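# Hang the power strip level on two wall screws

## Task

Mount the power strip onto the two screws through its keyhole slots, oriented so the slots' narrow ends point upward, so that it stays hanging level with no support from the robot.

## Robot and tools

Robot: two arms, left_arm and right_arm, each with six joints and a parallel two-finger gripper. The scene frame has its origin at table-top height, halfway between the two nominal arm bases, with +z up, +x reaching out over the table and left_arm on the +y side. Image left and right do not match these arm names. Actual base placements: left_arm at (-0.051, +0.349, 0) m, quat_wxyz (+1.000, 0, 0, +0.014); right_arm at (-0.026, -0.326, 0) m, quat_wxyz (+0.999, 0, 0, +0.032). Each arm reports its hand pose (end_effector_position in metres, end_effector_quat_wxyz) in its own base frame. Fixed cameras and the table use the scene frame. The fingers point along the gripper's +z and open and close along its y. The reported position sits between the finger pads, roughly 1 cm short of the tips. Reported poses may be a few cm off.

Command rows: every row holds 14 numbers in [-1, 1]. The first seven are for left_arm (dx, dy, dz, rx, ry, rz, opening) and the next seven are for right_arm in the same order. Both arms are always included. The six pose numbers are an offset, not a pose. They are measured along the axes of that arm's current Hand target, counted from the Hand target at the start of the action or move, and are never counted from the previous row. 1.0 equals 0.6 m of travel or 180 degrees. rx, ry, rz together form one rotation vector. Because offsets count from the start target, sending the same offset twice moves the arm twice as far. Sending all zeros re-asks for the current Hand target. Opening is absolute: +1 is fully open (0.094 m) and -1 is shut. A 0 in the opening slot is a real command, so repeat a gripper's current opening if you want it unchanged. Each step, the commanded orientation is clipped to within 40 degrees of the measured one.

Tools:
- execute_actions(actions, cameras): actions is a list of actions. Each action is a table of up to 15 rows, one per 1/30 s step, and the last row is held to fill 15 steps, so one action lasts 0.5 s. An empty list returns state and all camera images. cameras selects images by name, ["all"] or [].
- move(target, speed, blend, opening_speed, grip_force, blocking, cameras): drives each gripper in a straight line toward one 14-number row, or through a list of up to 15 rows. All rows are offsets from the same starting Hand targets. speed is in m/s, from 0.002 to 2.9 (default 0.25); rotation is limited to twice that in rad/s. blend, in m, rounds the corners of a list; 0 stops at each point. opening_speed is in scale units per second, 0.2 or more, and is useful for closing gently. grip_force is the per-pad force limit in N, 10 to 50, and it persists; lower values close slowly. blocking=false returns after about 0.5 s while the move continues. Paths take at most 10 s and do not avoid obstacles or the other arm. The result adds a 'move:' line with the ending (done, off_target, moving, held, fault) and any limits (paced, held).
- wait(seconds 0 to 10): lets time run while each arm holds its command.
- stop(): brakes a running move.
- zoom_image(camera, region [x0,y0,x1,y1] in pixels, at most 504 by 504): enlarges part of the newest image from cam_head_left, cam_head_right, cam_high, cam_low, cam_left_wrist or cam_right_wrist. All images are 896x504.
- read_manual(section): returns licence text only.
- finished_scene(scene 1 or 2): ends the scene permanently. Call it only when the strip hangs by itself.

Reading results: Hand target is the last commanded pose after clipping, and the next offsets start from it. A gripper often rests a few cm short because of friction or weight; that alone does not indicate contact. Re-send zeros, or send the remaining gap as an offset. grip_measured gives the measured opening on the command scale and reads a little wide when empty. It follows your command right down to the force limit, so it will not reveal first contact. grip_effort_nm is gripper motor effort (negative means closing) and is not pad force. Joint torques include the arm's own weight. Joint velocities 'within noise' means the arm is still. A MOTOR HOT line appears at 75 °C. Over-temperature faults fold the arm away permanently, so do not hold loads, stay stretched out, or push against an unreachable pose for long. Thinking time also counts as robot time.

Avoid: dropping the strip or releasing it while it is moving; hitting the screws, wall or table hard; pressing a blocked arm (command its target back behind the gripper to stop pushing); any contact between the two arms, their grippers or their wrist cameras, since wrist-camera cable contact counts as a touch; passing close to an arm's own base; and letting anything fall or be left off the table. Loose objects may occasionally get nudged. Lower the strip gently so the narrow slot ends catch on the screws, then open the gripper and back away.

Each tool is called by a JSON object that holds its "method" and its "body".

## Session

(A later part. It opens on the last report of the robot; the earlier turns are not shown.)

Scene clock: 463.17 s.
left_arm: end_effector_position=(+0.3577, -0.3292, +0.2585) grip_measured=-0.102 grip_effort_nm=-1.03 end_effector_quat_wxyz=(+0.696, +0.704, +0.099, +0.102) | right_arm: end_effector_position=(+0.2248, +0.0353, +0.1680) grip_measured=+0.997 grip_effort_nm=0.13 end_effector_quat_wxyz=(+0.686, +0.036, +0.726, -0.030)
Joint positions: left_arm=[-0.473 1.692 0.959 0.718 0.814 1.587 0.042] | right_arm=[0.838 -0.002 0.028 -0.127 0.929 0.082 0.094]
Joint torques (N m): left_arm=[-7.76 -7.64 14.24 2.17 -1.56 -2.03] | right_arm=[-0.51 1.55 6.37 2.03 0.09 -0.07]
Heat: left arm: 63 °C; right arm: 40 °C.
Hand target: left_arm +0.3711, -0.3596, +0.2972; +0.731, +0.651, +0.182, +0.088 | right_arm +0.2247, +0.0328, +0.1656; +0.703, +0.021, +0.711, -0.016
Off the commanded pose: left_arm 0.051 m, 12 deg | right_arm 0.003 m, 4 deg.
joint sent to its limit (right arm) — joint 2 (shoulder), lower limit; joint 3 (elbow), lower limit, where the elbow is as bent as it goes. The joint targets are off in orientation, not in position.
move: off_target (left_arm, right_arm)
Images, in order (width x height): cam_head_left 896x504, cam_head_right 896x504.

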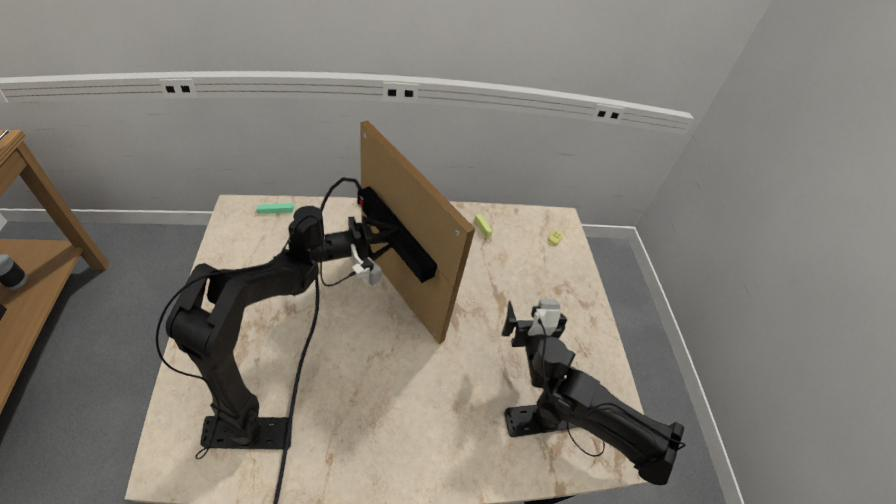

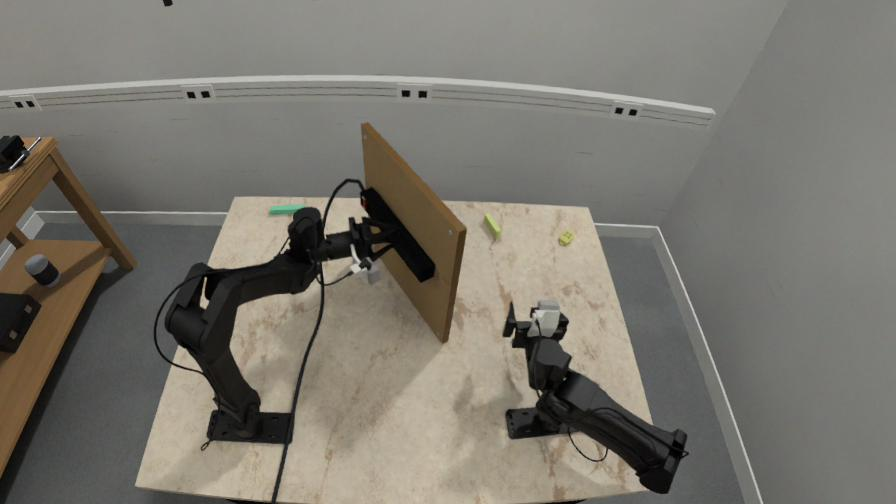

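{"method": "move", "body": {"target": [[0.01,0,-0.03,0,0.025,0.03,-0.2,0,0,0,0,0,0,1],[0.01,-0.05,-0.035,0.01,0.03,0.04,-0.2,0,0,0,0,0,0,1],[0.01,-0.09,-0.035,0.03,0.03,0.04,-0.2,0,0,0,0,0,0,1]], "speed": 0.05, "cameras": ["cam_head_left","cam_head_right"]}}

{"method": "zoom_image", "body": {"camera": "cam_head_left", "region": [340, 180, 440, 280]}}

{"method": "zoom_image", "body": {"camera": "cam_head_right", "region": [340, 180, 440, 280]}}

Scene clock: 470.30 s.
left_arm: end_effector_position=(+0.3574, -0.3294, +0.2517) grip_measured=-0.102 grip_effort_nm=-1.03 end_effector_quat_wxyz=(+0.692, +0.690, +0.152, +0.150) | right_arm: end_effector_position=(+0.2248, +0.0353, +0.1680) grip_measured=+0.997 grip_effort_nm=0.13 end_effector_quat_wxyz=(+0.686, +0.036, +0.726, -0.030)
Joint positions: left_arm=[-0.533 1.65 0.866 0.785 0.607 1.566 0.042] | right_arm=[0.838 -0.002 0.028 -0.127 0.929 0.082 0.094]
Joint torques (N m): left_arm=[-5.22 -4.55 8.73 1.82 -1.01 -0.13] | right_arm=[-0.59 1.54 6.54 2.07 0.08 -0.11]
Heat: left arm: 63 °C; right arm: 40 °C.
Hand target: left_arm +0.3627, -0.3455, +0.2412; +0.684, +0.690, +0.179, +0.156 | right_arm +0.2247, +0.0328, +0.1656; +0.703, +0.021, +0.711, -0.016
Off the commanded pose: left_arm 0.020 m, 3 deg | right_arm 0.003 m, 4 deg.
joint sent to its limit (right arm) — joint 2 (shoulder), lower limit; joint 3 (elbow), lower limit, where the elbow is as bent as it goes. The joint targets are off in orientation, not in position.
move: off_target (left_arm, right_arm)
Images, in order (width x height): cam_head_left 896x504, cam_head_right 896x504.

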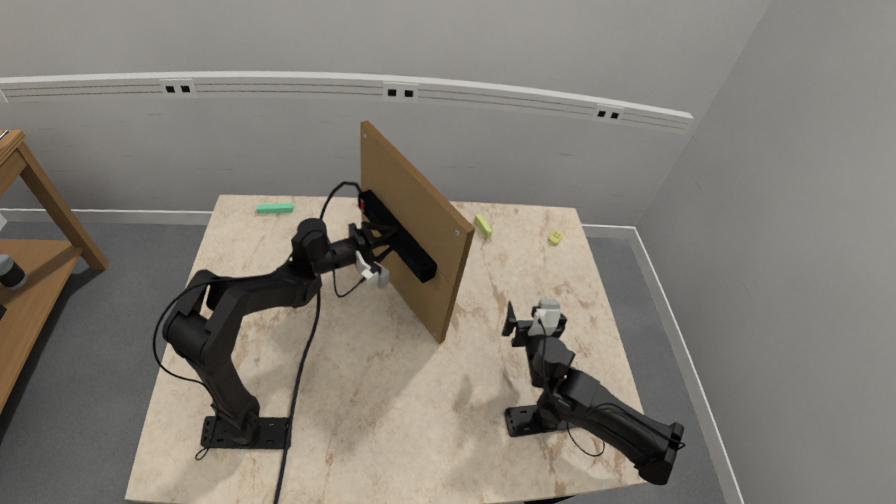

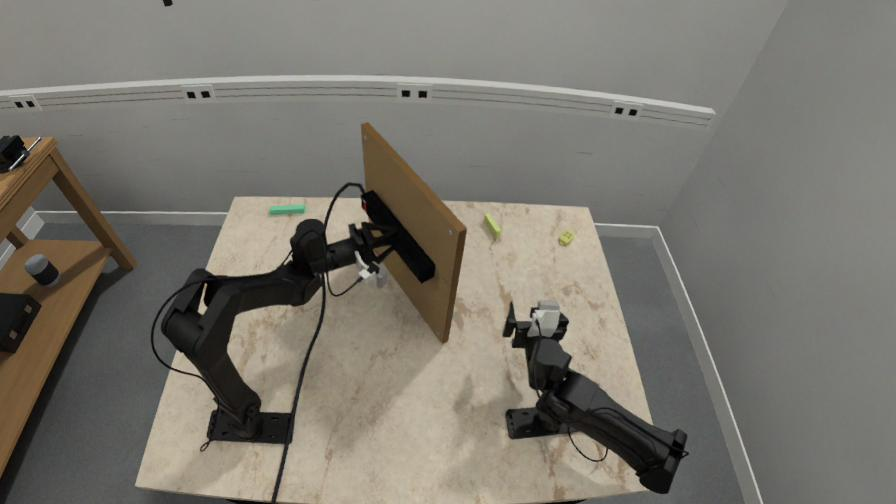

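Scaled by 5.040 from the camera's 896x504 image, which has a finer 1280x720 frame.

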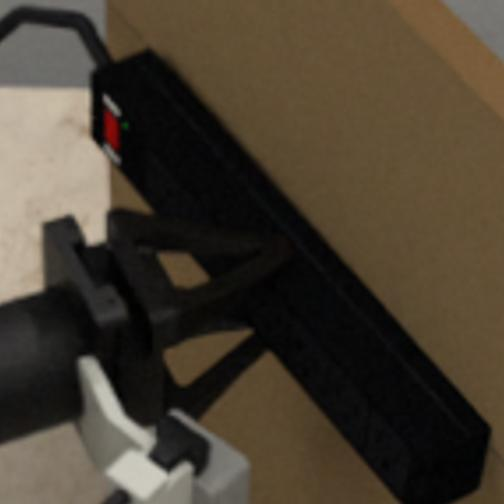

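Scaled by 5.040 from the camera's 896x504 image, which has a finer 1280x720 frame.

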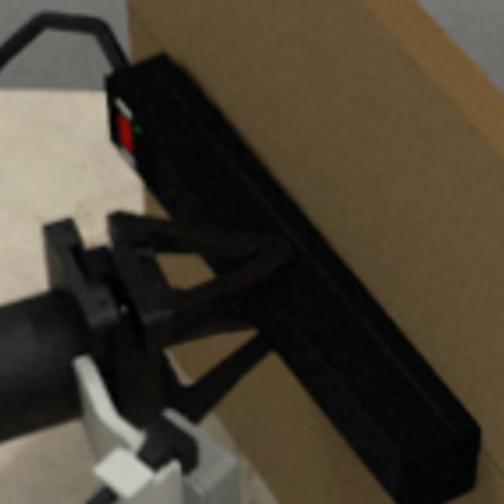

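{"method": "move", "body": {"target": [[0,-0.02,0.005,0.01,0,-0.015,-0.2,0,0,0,0,0,0,1],[0,-0.04,0.005,0.015,0,-0.03,-0.2,0,0,0,0,0,0,1]], "speed": 0.05, "cameras": ["cam_head_left","cam_head_right"]}}

{"method": "zoom_image", "body": {"camera": "cam_head_left", "region": [340, 180, 440, 280]}}

{"method": "zoom_image", "body": {"camera": "cam_head_right", "region": [340, 180, 440, 280]}}

Scene clock: 474.73 s.
left_arm: end_effector_position=(+0.3574, -0.3294, +0.2503) grip_measured=-0.102 grip_effort_nm=-1.03 end_effector_quat_wxyz=(+0.699, +0.682, +0.154, +0.151) | right_arm: end_effector_position=(+0.2248, +0.0353, +0.1680) grip_measured=+0.997 grip_effort_nm=0.13 end_effector_quat_wxyz=(+0.686, +0.036, +0.726, -0.030)
Joint positions: left_arm=[-0.536 1.665 0.848 0.845 0.6 1.546 0.042] | right_arm=[0.838 -0.002 0.028 -0.127 0.929 0.082 0.094]
Joint torques (N m): left_arm=[-5.35 -3.4 7.94 1.27 -0.96 -0.53] | right_arm=[-0.53 1.46 6.58 2.01 0.09 -0.09]
Heat: left arm: 62 °C; right arm: 40 °C.
Hand target: left_arm +0.3633, -0.3481, +0.2174; +0.674, +0.697, +0.215, +0.119 | right_arm +0.2247, +0.0328, +0.1656; +0.703, +0.021, +0.711, -0.016
Off the commanded pose: left_arm 0.038 m, 9 deg | right_arm 0.003 m, 4 deg.
joint sent to its limit (right arm) — joint 2 (shoulder), lower limit; joint 3 (elbow), lower limit, where the elbow is as bent as it goes. The joint targets are off in orientation, not in position.
move: off_target (left_arm, right_arm)
Images, in order (width x height): cam_head_left 896x504, cam_head_right 896x504.

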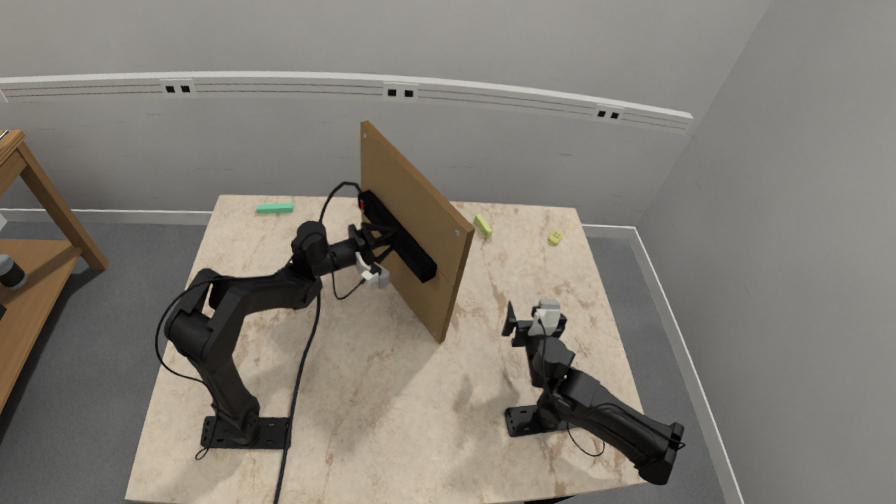

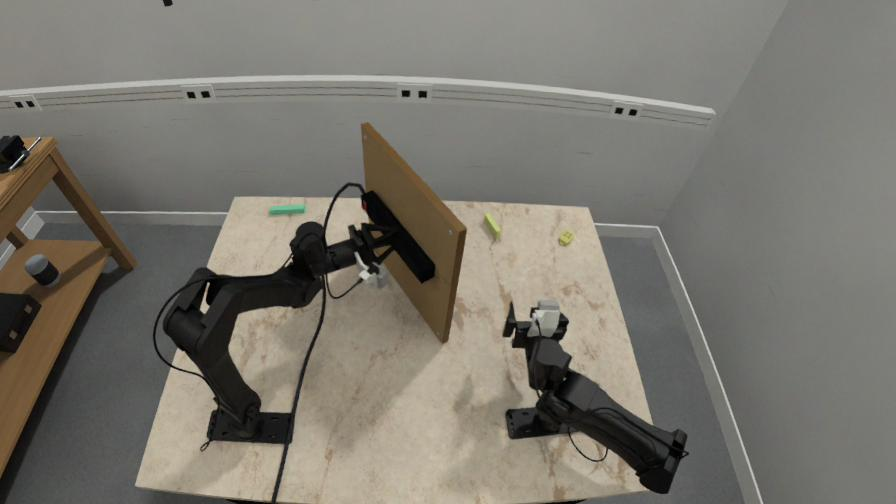

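Scaled by 5.040 from the camera's 896x504 image, which has a finer 1280x720 frame.

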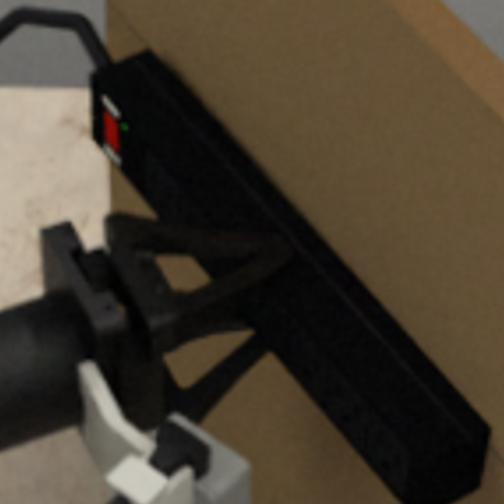

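Scaled by 5.040 from the camera's 896x504 image, which has a finer 1280x720 frame.

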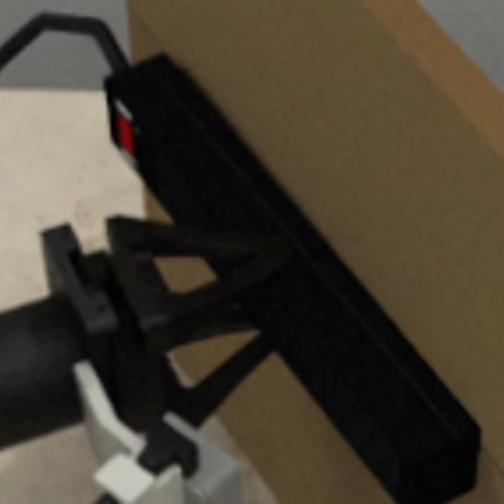

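{"method": "move", "body": {"target": [[0,0.01,0.005,-0.005,0,0.03,-0.2,0,0,0,0,0,0,1],[0,0.0,0.005,0,0.005,0.07,-0.2,0,0,0,0,0,0,1],[0.01,-0.01,0.0,0,0.005,0.07,-0.2,0,0,0,0,0,0,1],[-0.01,-0.01,0.0,0,0.005,0.07,-0.2,0,0,0,0,0,0,1]], "speed": 0.05, "cameras": ["cam_head_left","cam_head_right"]}}

{"method": "zoom_image", "body": {"camera": "cam_head_left", "region": [340, 180, 440, 280]}}

{"method": "zoom_image", "body": {"camera": "cam_head_right", "region": [340, 180, 440, 280]}}

Scene clock: 482.87 s.
left_arm: end_effector_position=(+0.3564, -0.3301, +0.2464) grip_measured=-0.102 grip_effort_nm=-1.03 end_effector_quat_wxyz=(+0.697, +0.680, +0.139, +0.179) | right_arm: end_effector_position=(+0.2248, +0.0353, +0.1680) grip_measured=+0.997 grip_effort_nm=0.13 end_effector_quat_wxyz=(+0.686, +0.036, +0.726, -0.030)
Joint positions: left_arm=[-0.548 1.674 0.824 0.893 0.569 1.598 0.042] | right_arm=[0.838 -0.002 0.028 -0.127 0.929 0.082 0.094]
Joint torques (N m): left_arm=[-6.06 -4.04 7.42 1.12 -0.9 0.96] | right_arm=[-0.64 1.46 6.49 2.02 0.1 -0.1]
Heat: left arm: 59 °C; right arm: 40 °C.
Hand target: left_arm +0.3572, -0.3507, +0.2119; +0.655, +0.715, +0.143, +0.198 | right_arm +0.2247, +0.0328, +0.1656; +0.703, +0.021, +0.711, -0.016
Off the commanded pose: left_arm 0.040 m, 7 deg | right_arm 0.003 m, 4 deg.
joint sent to its limit (right arm) — joint 2 (shoulder), lower limit; joint 3 (elbow), lower limit, where the elbow is as bent as it goes. The joint targets are off in orientation, not in position.
move: off_target (left_arm, right_arm)
Images, in order (width x height): cam_head_left 896x504, cam_head_right 896x504.

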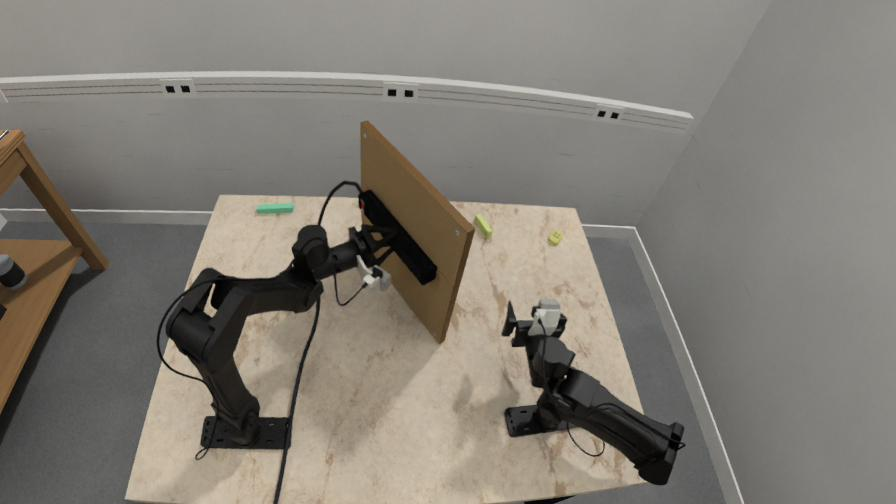

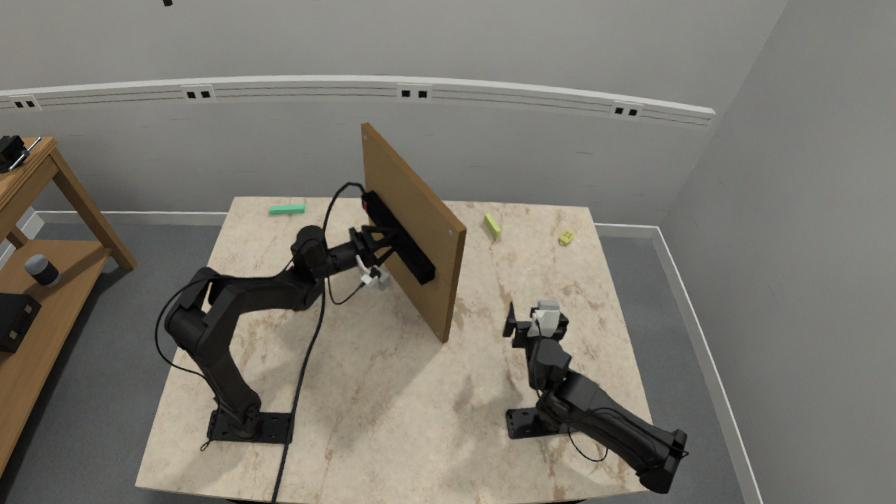

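Scaled by 5.040 from the camera's 896x504 image, which has a finer 1280x720 frame.

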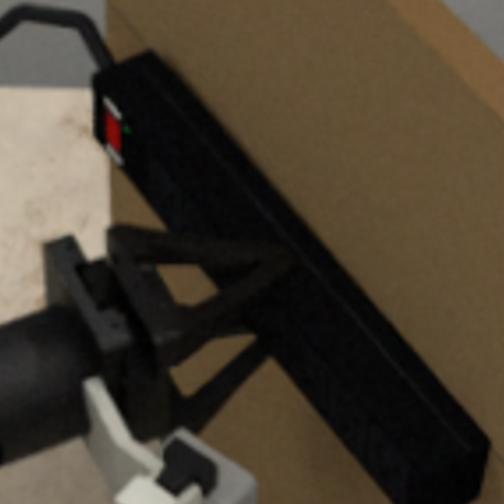

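Scaled by 5.040 from the camera's 896x504 image, which has a finer 1280x720 frame.

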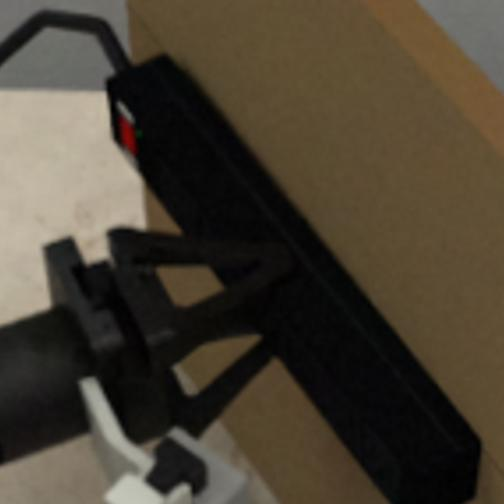

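{"method": "move", "body": {"target": [[0,0.08,-0.012,0,0,-0.02,-0.2,0,0,0,0,0,0,1]], "speed": 0.06, "cameras": ["cam_head_left"]}}

{"method": "zoom_image", "body": {"camera": "cam_head_left", "region": [340, 180, 440, 280]}}

Scene clock: 487.23 s.
left_arm: end_effector_position=(+0.3562, -0.3298, +0.2496) grip_measured=-0.102 grip_effort_nm=-1.03 end_effector_quat_wxyz=(+0.662, +0.707, +0.172, +0.180) | right_arm: end_effector_position=(+0.2248, +0.0353, +0.1680) grip_measured=+0.997 grip_effort_nm=0.13 end_effector_quat_wxyz=(+0.686, +0.036, +0.726, -0.030)
Joint positions: left_arm=[-0.571 1.595 0.869 0.661 0.495 1.629 0.042] | right_arm=[0.838 -0.002 0.028 -0.127 0.929 0.082 0.094]
Joint torques (N m): left_arm=[-5.11 -7.05 12.29 1.37 -0.4 0.05] | right_arm=[-0.49 1.37 6.45 2.06 0.1 -0.07]
Heat: left arm: 58 °C; right arm: 40 °C.
Hand target: left_arm +0.3512, -0.3493, +0.2601; +0.661, +0.711, +0.165, +0.177 | right_arm +0.2247, +0.0328, +0.1656; +0.703, +0.021, +0.711, -0.016
Off the commanded pose: left_arm 0.023 m, 1 deg | right_arm 0.003 m, 4 deg.
joint sent to its limit (right arm) — joint 2 (shoulder), lower limit; joint 3 (elbow), lower limit, where the elbow is as bent as it goes. The joint targets are off in orientation, not in position.
move: off_target (left_arm, right_arm)
Images, in order (width x height): cam_head_left 896x504.

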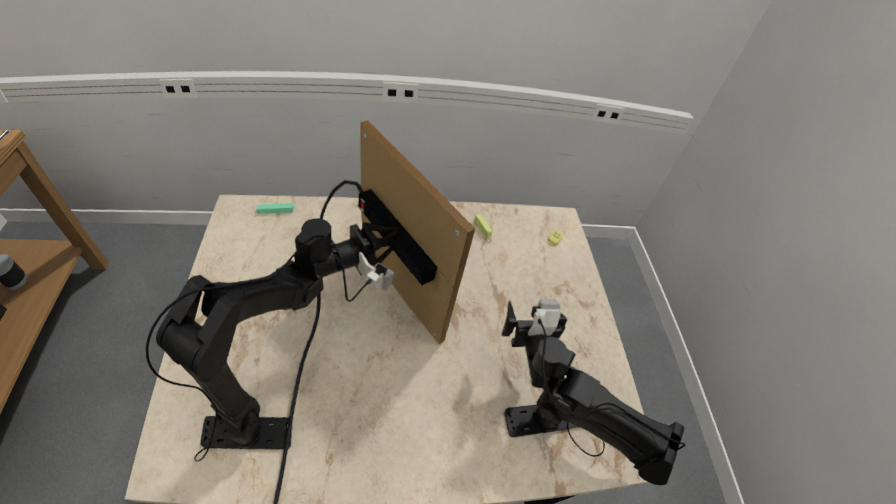

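Scaled by 5.040 from the camera's 896x504 image, which has a finer 1280x720 frame.

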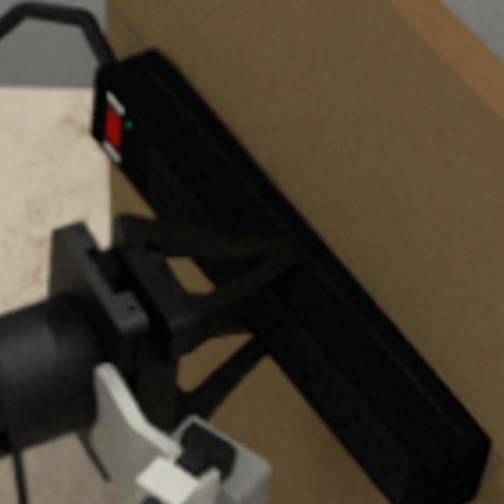

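{"method": "move", "body": {"target": [[0,-0.012,-0.01,-0.012,0,0,-0.2,0,0,0,0,0,0,1],[0,-0.012,-0.01,-0.012,0,0,0.5,0,0,0,0,0,0,1]], "speed": 0.05, "opening_speed": 0.25, "cameras": ["cam_head_left","cam_head_right"]}}

{"method": "zoom_image", "body": {"camera": "cam_head_left", "region": [340, 180, 440, 280]}}

{"method": "zoom_image", "body": {"camera": "cam_head_right", "region": [340, 180, 440, 280]}}

Scene clock: 494.17 s.
left_arm: end_effector_position=(+0.3505, -0.3391, +0.2539) grip_measured=+0.498 grip_effort_nm=0.10 end_effector_quat_wxyz=(+0.673, +0.696, +0.165, +0.188) | right_arm: end_effector_position=(+0.2248, +0.0353, +0.1680) grip_measured=+0.997 grip_effort_nm=0.13 end_effector_quat_wxyz=(+0.686, +0.036, +0.726, -0.030)
Joint positions: left_arm=[-0.606 1.604 0.857 0.719 0.46 1.623 0.07] | right_arm=[0.838 -0.002 0.028 -0.127 0.929 0.082 0.094]
Joint torques (N m): left_arm=[-0.8 -6.67 8.32 1.88 0.06 -0.05] | right_arm=[-0.47 1.59 6.53 2.01 0.11 -0.11]
Heat: left arm: 58 °C; right arm: 40 °C.
Hand target: left_arm +0.3483, -0.3435, +0.2535; +0.674, +0.698, +0.162, +0.181 | right_arm +0.2247, +0.0328, +0.1656; +0.703, +0.021, +0.711, -0.016
Off the commanded pose: left_arm 0.005 m, 1 deg | right_arm 0.003 m, 4 deg.
joint sent to its limit (right arm) — joint 2 (shoulder), lower limit; joint 3 (elbow), lower limit, where the elbow is as bent as it goes. The joint targets are off in orientation, not in position.
move: off_target (right_arm); target 2's new opening was sent with left_arm's hand 0.016 m and 2 deg from that target
Images, in order (width x height): cam_head_left 896x504, cam_head_right 896x504.

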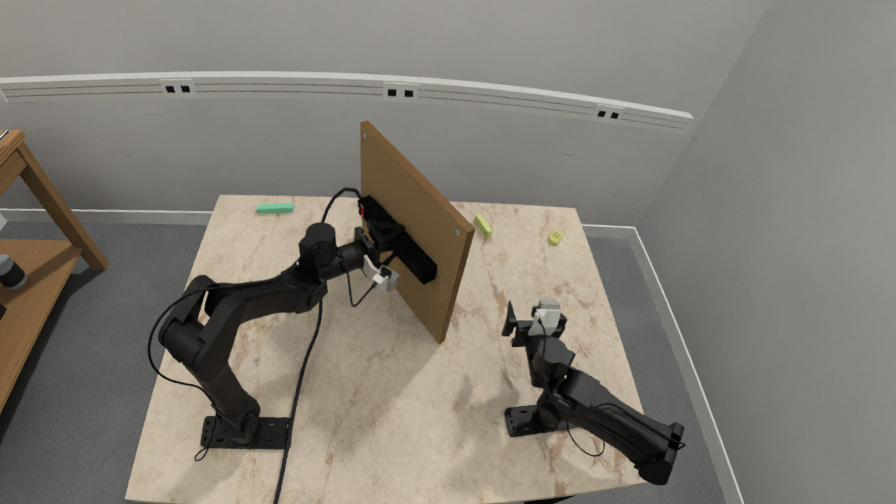

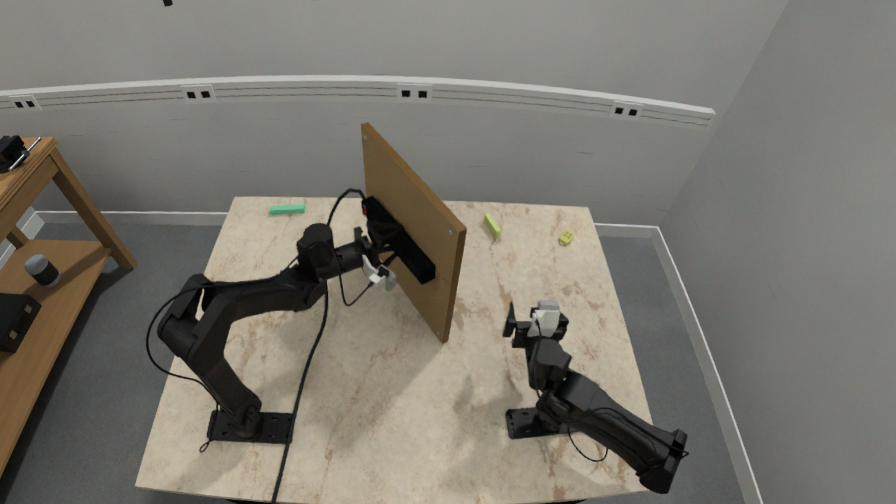

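Scaled by 5.040 from the camera's 896x504 image, which has a finer 1280x720 frame.

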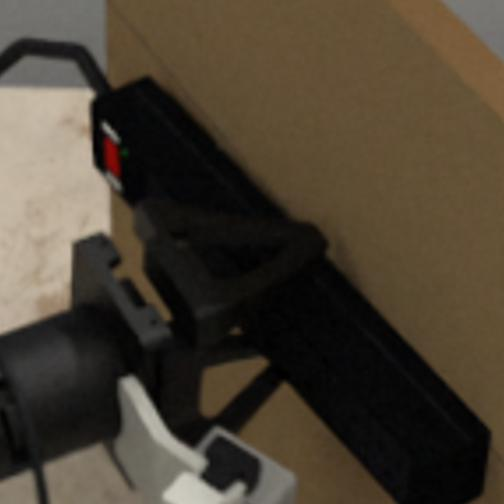

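Scaled by 5.040 from the camera's 896x504 image, which has a finer 1280x720 frame.

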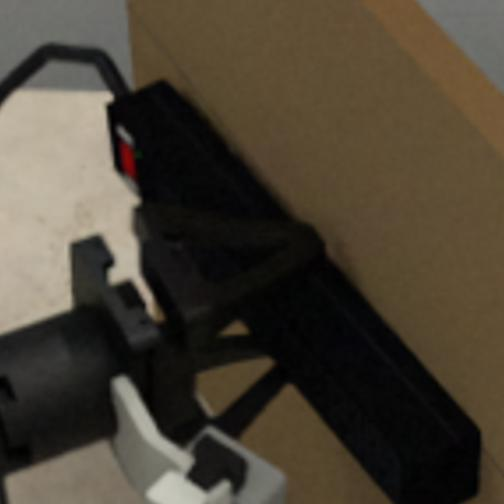

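{"method": "move", "body": {"target": [[0,0.0,0.015,0,0,0,0.5,0,0,0,0,0,0,1],[0,0.0,0.015,0,0,0,-0.2,0,0,0,0,0,0,1]], "speed": 0.05, "opening_speed": 0.3, "cameras": ["cam_head_left","cam_head_right"]}}

{"method": "zoom_image", "body": {"camera": "cam_head_left", "region": [340, 180, 440, 280]}}

Scene clock: 502.60 s.
left_arm: end_effector_position=(+0.3509, -0.3465, +0.2438) grip_measured=-0.064 grip_effort_nm=-1.03 end_effector_quat_wxyz=(+0.666, +0.705, +0.171, +0.173) | right_arm: end_effector_position=(+0.2248, +0.0353, +0.1680) grip_measured=+0.997 grip_effort_nm=0.13 end_effector_quat_wxyz=(+0.686, +0.036, +0.726, -0.030)
Joint positions: left_arm=[-0.618 1.631 0.873 0.701 0.459 1.612 0.044] | right_arm=[0.838 -0.002 0.028 -0.127 0.929 0.082 0.094]
Joint torques (N m): left_arm=[-0.79 -6.75 9.58 2.07 -0.05 0.05] | right_arm=[-0.59 1.62 6.5 2.03 0.11 -0.11]
Heat: left arm: 59 °C; right arm: 40 °C.
Hand target: left_arm +0.3526, -0.3514, +0.2531; +0.674, +0.698, +0.162, +0.180 | right_arm +0.2247, +0.0328, +0.1656; +0.703, +0.021, +0.711, -0.016
Off the commanded pose: left_arm 0.011 m, 2 deg | right_arm 0.003 m, 4 deg.
joint sent to its limit (right arm) — joint 2 (shoulder), lower limit; joint 3 (elbow), lower limit, where the elbow is as bent as it goes. The joint targets are off in orientation, not in position.
move: off_target (left_arm, right_arm)
Images, in order (width x height): cam_head_left 896x504, cam_head_right 896x504.

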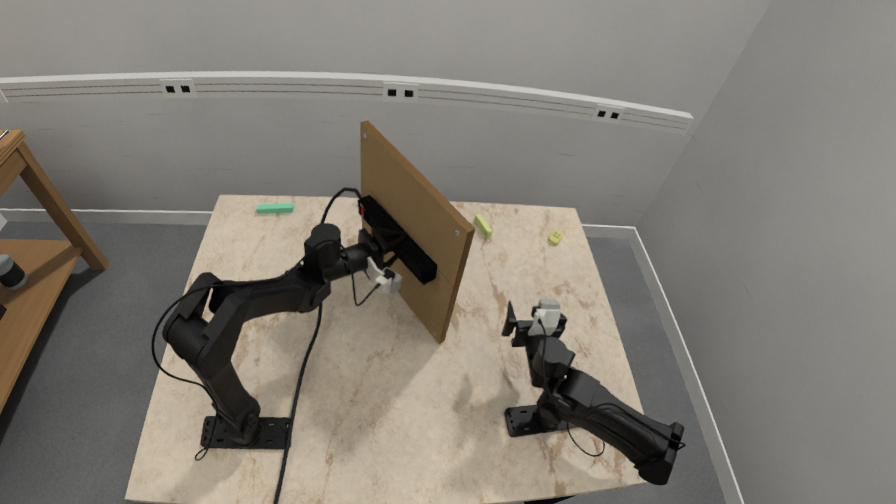

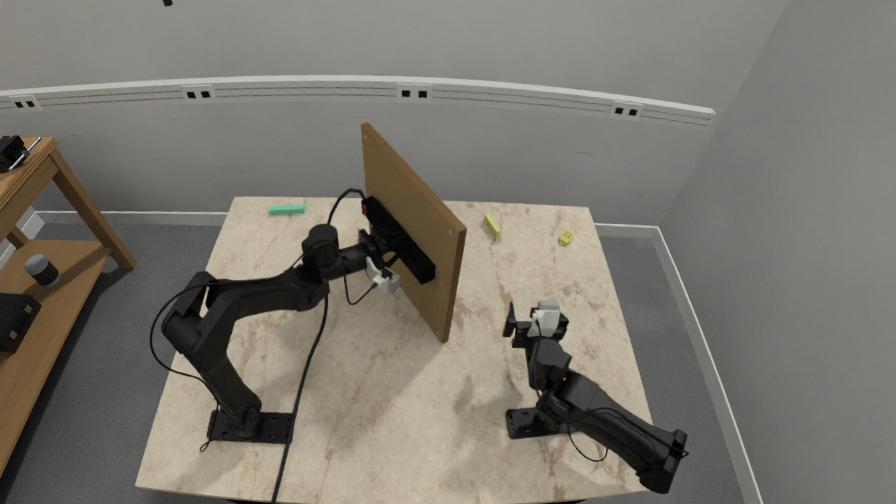

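Scaled by 5.040 from the camera's 896x504 image, which has a finer 1280x720 frame.

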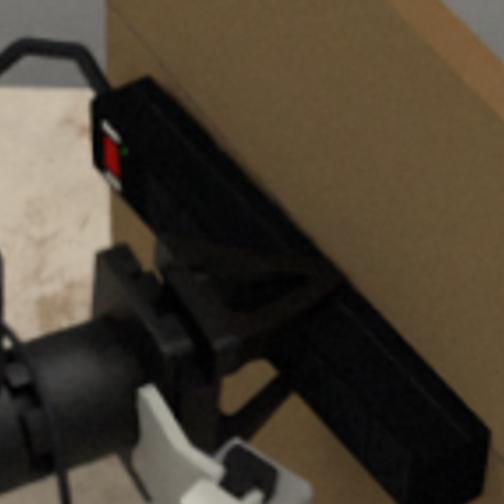

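{"method": "move", "body": {"target": [[0,0,0.0,0,0,0.03,-0.2,0,0,0,0,0,0,1],[0,-0.04,0.0,0.01,0,0.07,-0.2,0,0,0,0,0,0,1],[0.012,-0.05,0.0,0.01,0,0.07,-0.2,0,0,0,0,0,0,1],[-0.012,-0.05,0.0,0.01,0,0.07,-0.2,0,0,0,0,0,0,1]], "speed": 0.05, "cameras": ["cam_head_left","cam_head_right"]}}

{"method": "zoom_image", "body": {"camera": "cam_head_left", "region": [340, 180, 440, 280]}}

{"method": "zoom_image", "body": {"camera": "cam_head_right", "region": [340, 180, 440, 280]}}

Scene clock: 509.80 s.
left_arm: end_effector_position=(+0.3508, -0.3472, +0.2412) grip_measured=-0.064 grip_effort_nm=-1.03 end_effector_quat_wxyz=(+0.662, +0.703, +0.127, +0.227) | right_arm: end_effector_position=(+0.2248, +0.0353, +0.1680) grip_measured=+0.997 grip_effort_nm=0.13 end_effector_quat_wxyz=(+0.686, +0.036, +0.726, -0.030)
Joint positions: left_arm=[-0.628 1.651 0.844 0.784 0.434 1.732 0.044] | right_arm=[0.838 -0.002 0.028 -0.127 0.929 0.082 0.094]
Joint torques (N m): left_arm=[-1.52 -5.31 6.48 1.94 0 1.06] | right_arm=[-0.47 1.44 6.58 2.02 0.12 -0.1]
Heat: left arm: 59 °C; right arm: 40 °C.
Hand target: left_arm +0.3467, -0.3536, +0.2230; +0.639, +0.722, +0.087, +0.251 | right_arm +0.2247, +0.0328, +0.1656; +0.703, +0.021, +0.711, -0.016
Off the commanded pose: left_arm 0.020 m, 6 deg | right_arm 0.003 m, 4 deg.
joint sent to its limit (right arm) — joint 2 (shoulder), lower limit; joint 3 (elbow), lower limit, where the elbow is as bent as it goes. The joint targets are off in orientation, not in position.
move: off_target (left_arm, right_arm)
Images, in order (width x height): cam_head_left 896x504, cam_head_right 896x504.

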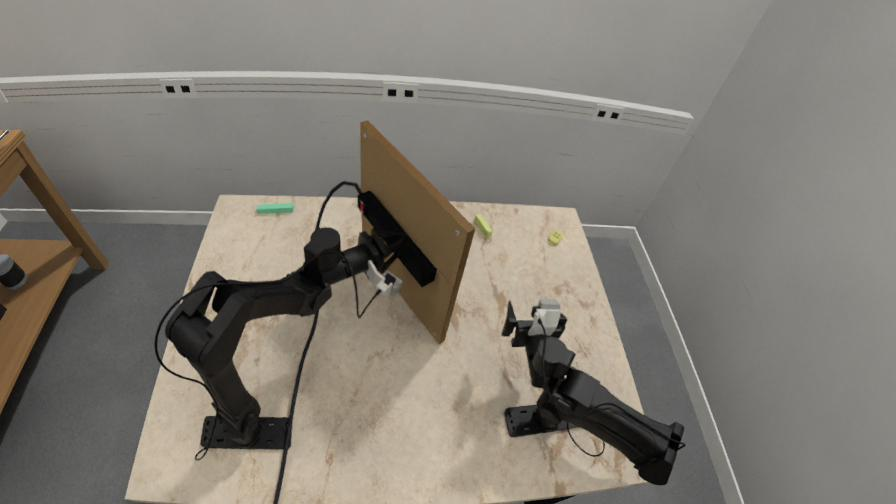

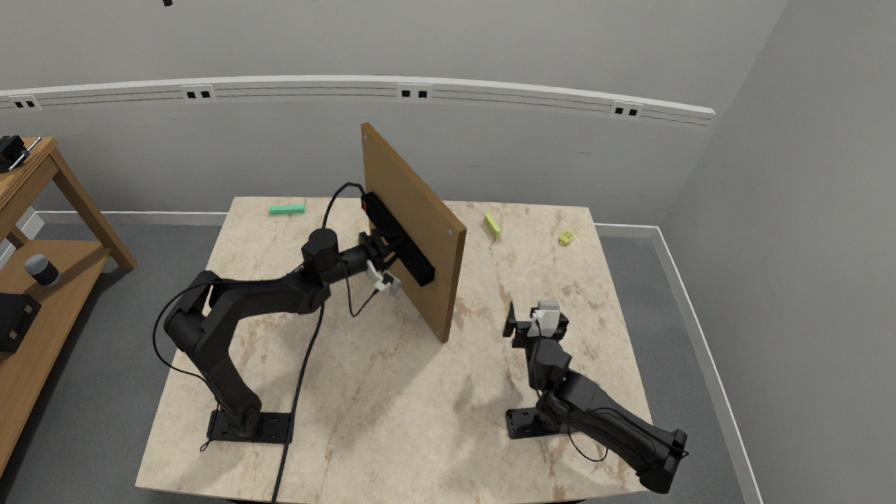

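Scaled by 5.040 from the camera's 896x504 image, which has a finer 1280x720 frame.

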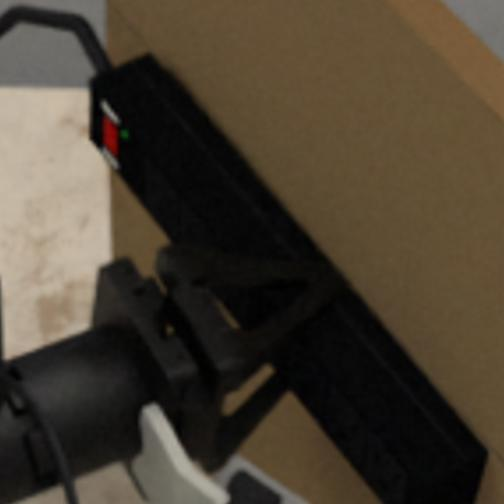

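Scaled by 5.040 from the camera's 896x504 image, which has a finer 1280x720 frame.

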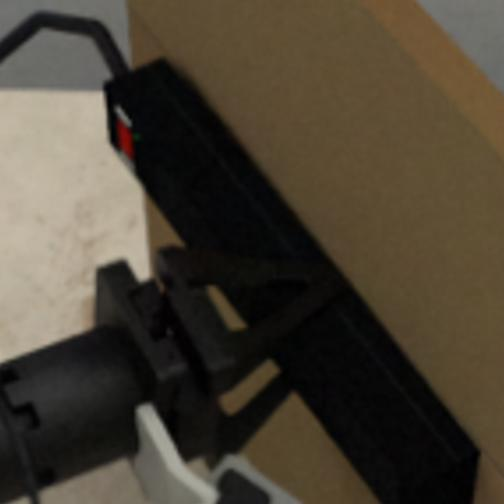

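{"method": "move", "body": {"target": [[0,-0.03,-0.01,0.01,0,-0.02,-0.2,0,0,0,0,0,0,1],[0,-0.05,-0.012,0.01,0,-0.05,-0.2,0,0,0,0,0,0,1]], "speed": 0.05, "cameras": ["cam_head_left","cam_head_right"]}}

{"method": "zoom_image", "body": {"camera": "cam_head_left", "region": [340, 180, 440, 280]}}

{"method": "zoom_image", "body": {"camera": "cam_head_right", "region": [340, 180, 440, 280]}}

Scene clock: 516.00 s.
left_arm: end_effector_position=(+0.3528, -0.3446, +0.2406) grip_measured=-0.078 grip_effort_nm=-1.03 end_effector_quat_wxyz=(+0.676, +0.686, +0.140, +0.230) | right_arm: end_effector_position=(+0.2248, +0.0353, +0.1680) grip_measured=+0.997 grip_effort_nm=0.13 end_effector_quat_wxyz=(+0.686, +0.036, +0.726, -0.030)
Joint positions: left_arm=[-0.629 1.672 0.815 0.879 0.412 1.688 0.043] | right_arm=[0.838 -0.002 0.028 -0.127 0.929 0.082 0.094]
Joint torques (N m): left_arm=[1.25 -4.52 3.78 1.53 0.4 0.17] | right_arm=[-0.54 1.47 6.57 1.99 0.1 -0.14]
Heat: left arm: 59 °C; right arm: 40 °C.
Hand target: left_arm +0.3491, -0.3423, +0.1944; +0.645, +0.723, +0.147, +0.198 | right_arm +0.2247, +0.0328, +0.1656; +0.703, +0.021, +0.711, -0.016
Off the commanded pose: left_arm 0.046 m, 7 deg | right_arm 0.003 m, 4 deg.
joint sent to its limit (right arm) — joint 2 (shoulder), lower limit; joint 3 (elbow), lower limit, where the elbow is as bent as it goes. The joint targets are off in orientation, not in position.
move: off_target (left_arm, right_arm)
Images, in order (width x height): cam_head_left 896x504, cam_head_right 896x504.

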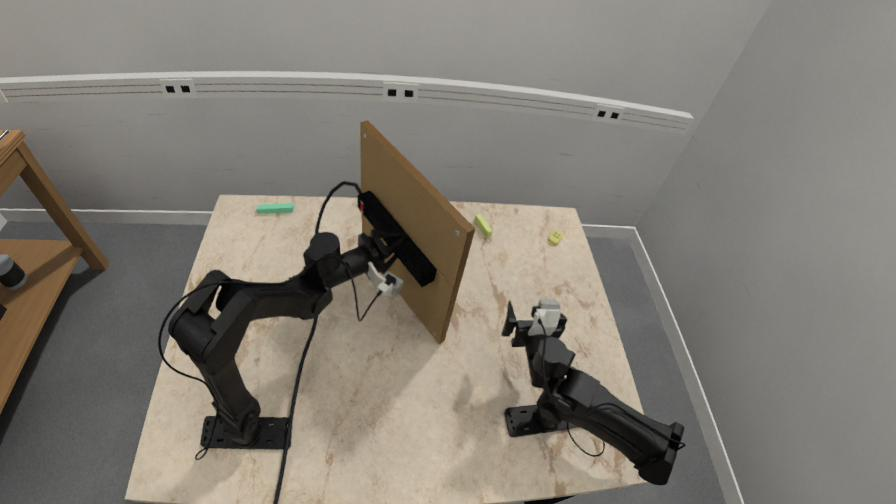

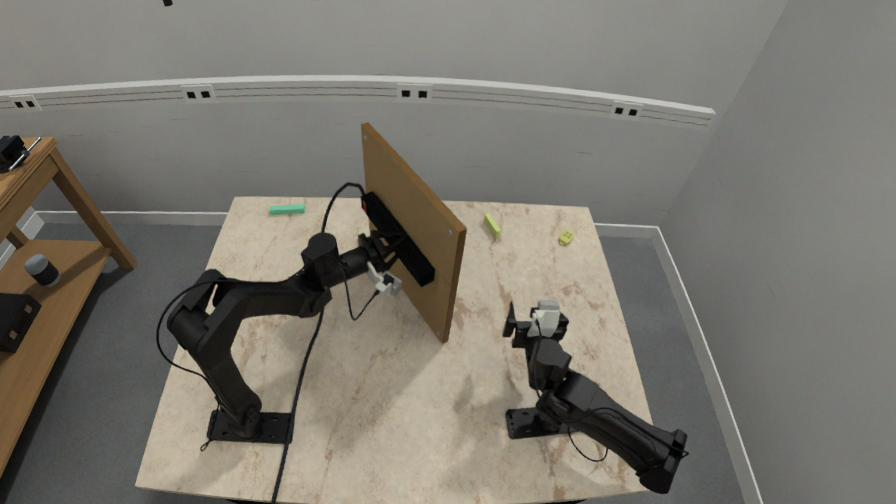

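Scaled by 5.040 from the camera's 896x504 image, which has a finer 1280x720 frame.

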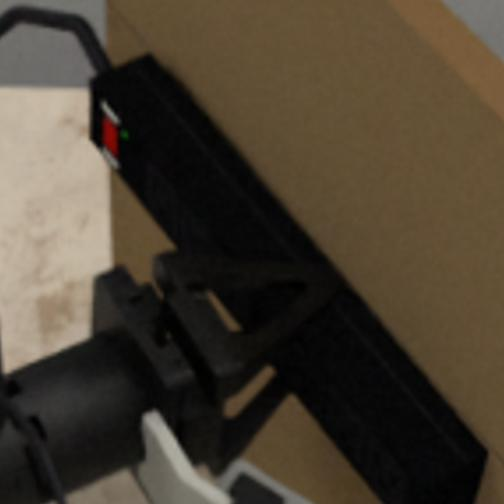

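Scaled by 5.040 from the camera's 896x504 image, which has a finer 1280x720 frame.

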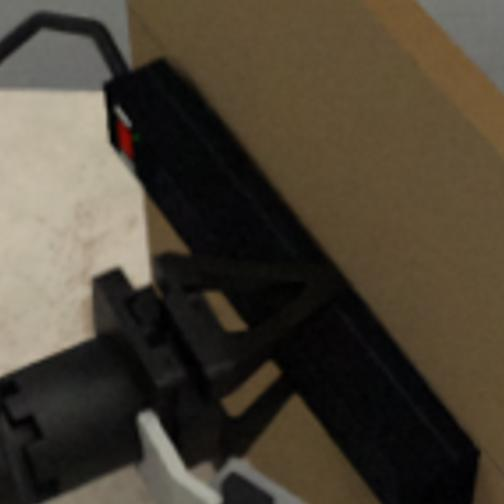

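{"method": "move", "body": {"target": [[0.015,0.0,-0.01,-0.01,0,-0.05,-0.2,0,0,0,0,0,0,1],[-0.015,-0.0,-0.01,-0.01,0,-0.07,-0.2,0,0,0,0,0,0,1],[0,0.03,0,-0.02,0,-0.08,-0.2,0,0,0,0,0,0,1],[0,-0.01,-0.01,0,0,-0.08,-0.2,0,0,0,0,0,0,1]], "speed": 0.06, "cameras": ["cam_head_left","cam_head_right"]}}

{"method": "zoom_image", "body": {"camera": "cam_head_left", "region": [340, 180, 440, 280]}}

{"method": "zoom_image", "body": {"camera": "cam_head_right", "region": [340, 180, 440, 280]}}

Scene clock: 523.53 s.
left_arm: end_effector_position=(+0.3521, -0.3435, +0.2374) grip_measured=-0.097 grip_effort_nm=-1.03 end_effector_quat_wxyz=(+0.697, +0.665, +0.184, +0.195) | right_arm: end_effector_position=(+0.2248, +0.0353, +0.1680) grip_measured=+0.997 grip_effort_nm=0.13 end_effector_quat_wxyz=(+0.686, +0.036, +0.726, -0.030)
Joint positions: left_arm=[-0.634 1.692 0.788 0.955 0.393 1.555 0.042] | right_arm=[0.838 -0.002 0.028 -0.127 0.929 0.082 0.094]
Joint torques (N m): left_arm=[2.18 -6.38 2.95 1.14 0.51 -0.92] | right_arm=[-0.62 1.36 6.48 2.02 0.12 -0.11]
Heat: left arm: 58 °C; right arm: 40 °C.
Hand target: left_arm +0.3466, -0.3362, +0.1889; +0.665, +0.699, +0.237, +0.116 | right_arm +0.2247, +0.0328, +0.1656; +0.703, +0.021, +0.711, -0.016
Off the commanded pose: left_arm 0.049 m, 12 deg | right_arm 0.003 m, 4 deg.
joint sent to its limit (right arm) — joint 2 (shoulder), lower limit; joint 3 (elbow), lower limit, where the elbow is as bent as it goes. The joint targets are off in orientation, not in position.
move: off_target (left_arm, right_arm)
Images, in order (width x height): cam_head_left 896x504, cam_head_right 896x504.

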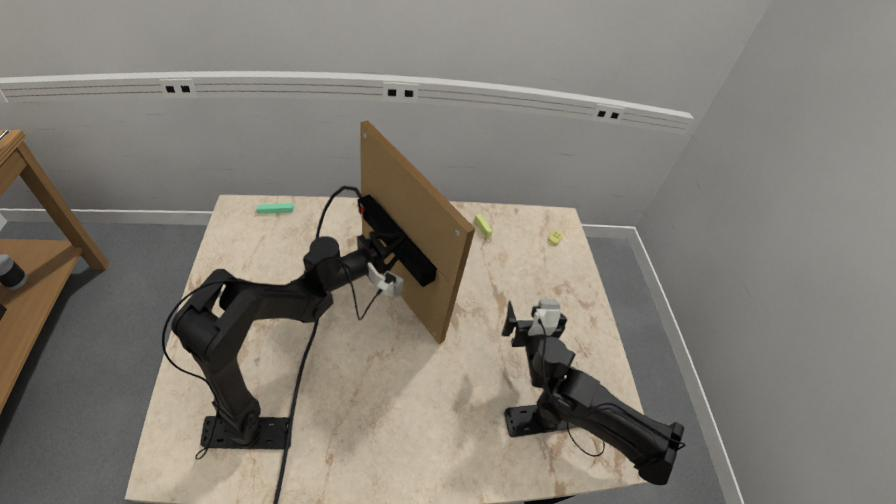

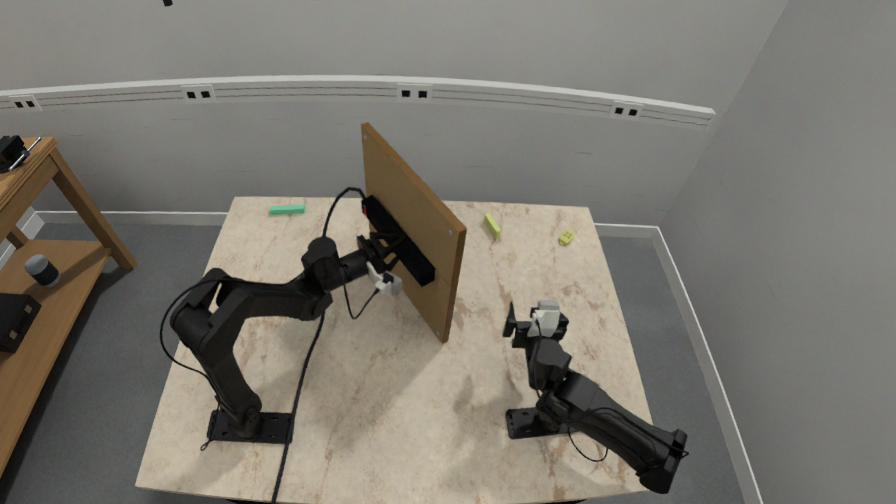

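Scaled by 5.040 from the camera's 896x504 image, which has a finer 1280x720 frame.

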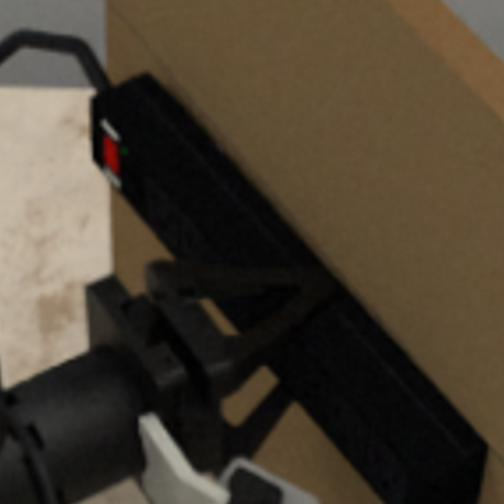

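Scaled by 5.040 from the camera's 896x504 image, which has a finer 1280x720 frame.

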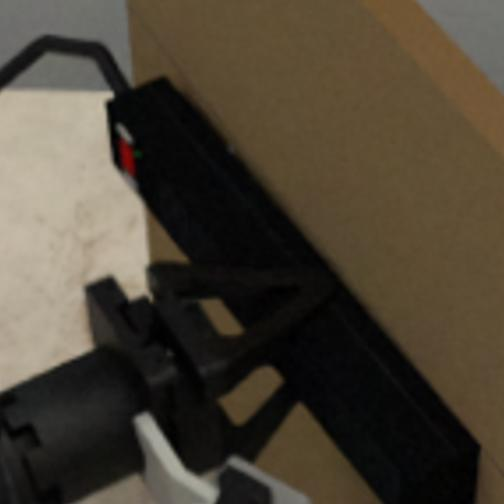

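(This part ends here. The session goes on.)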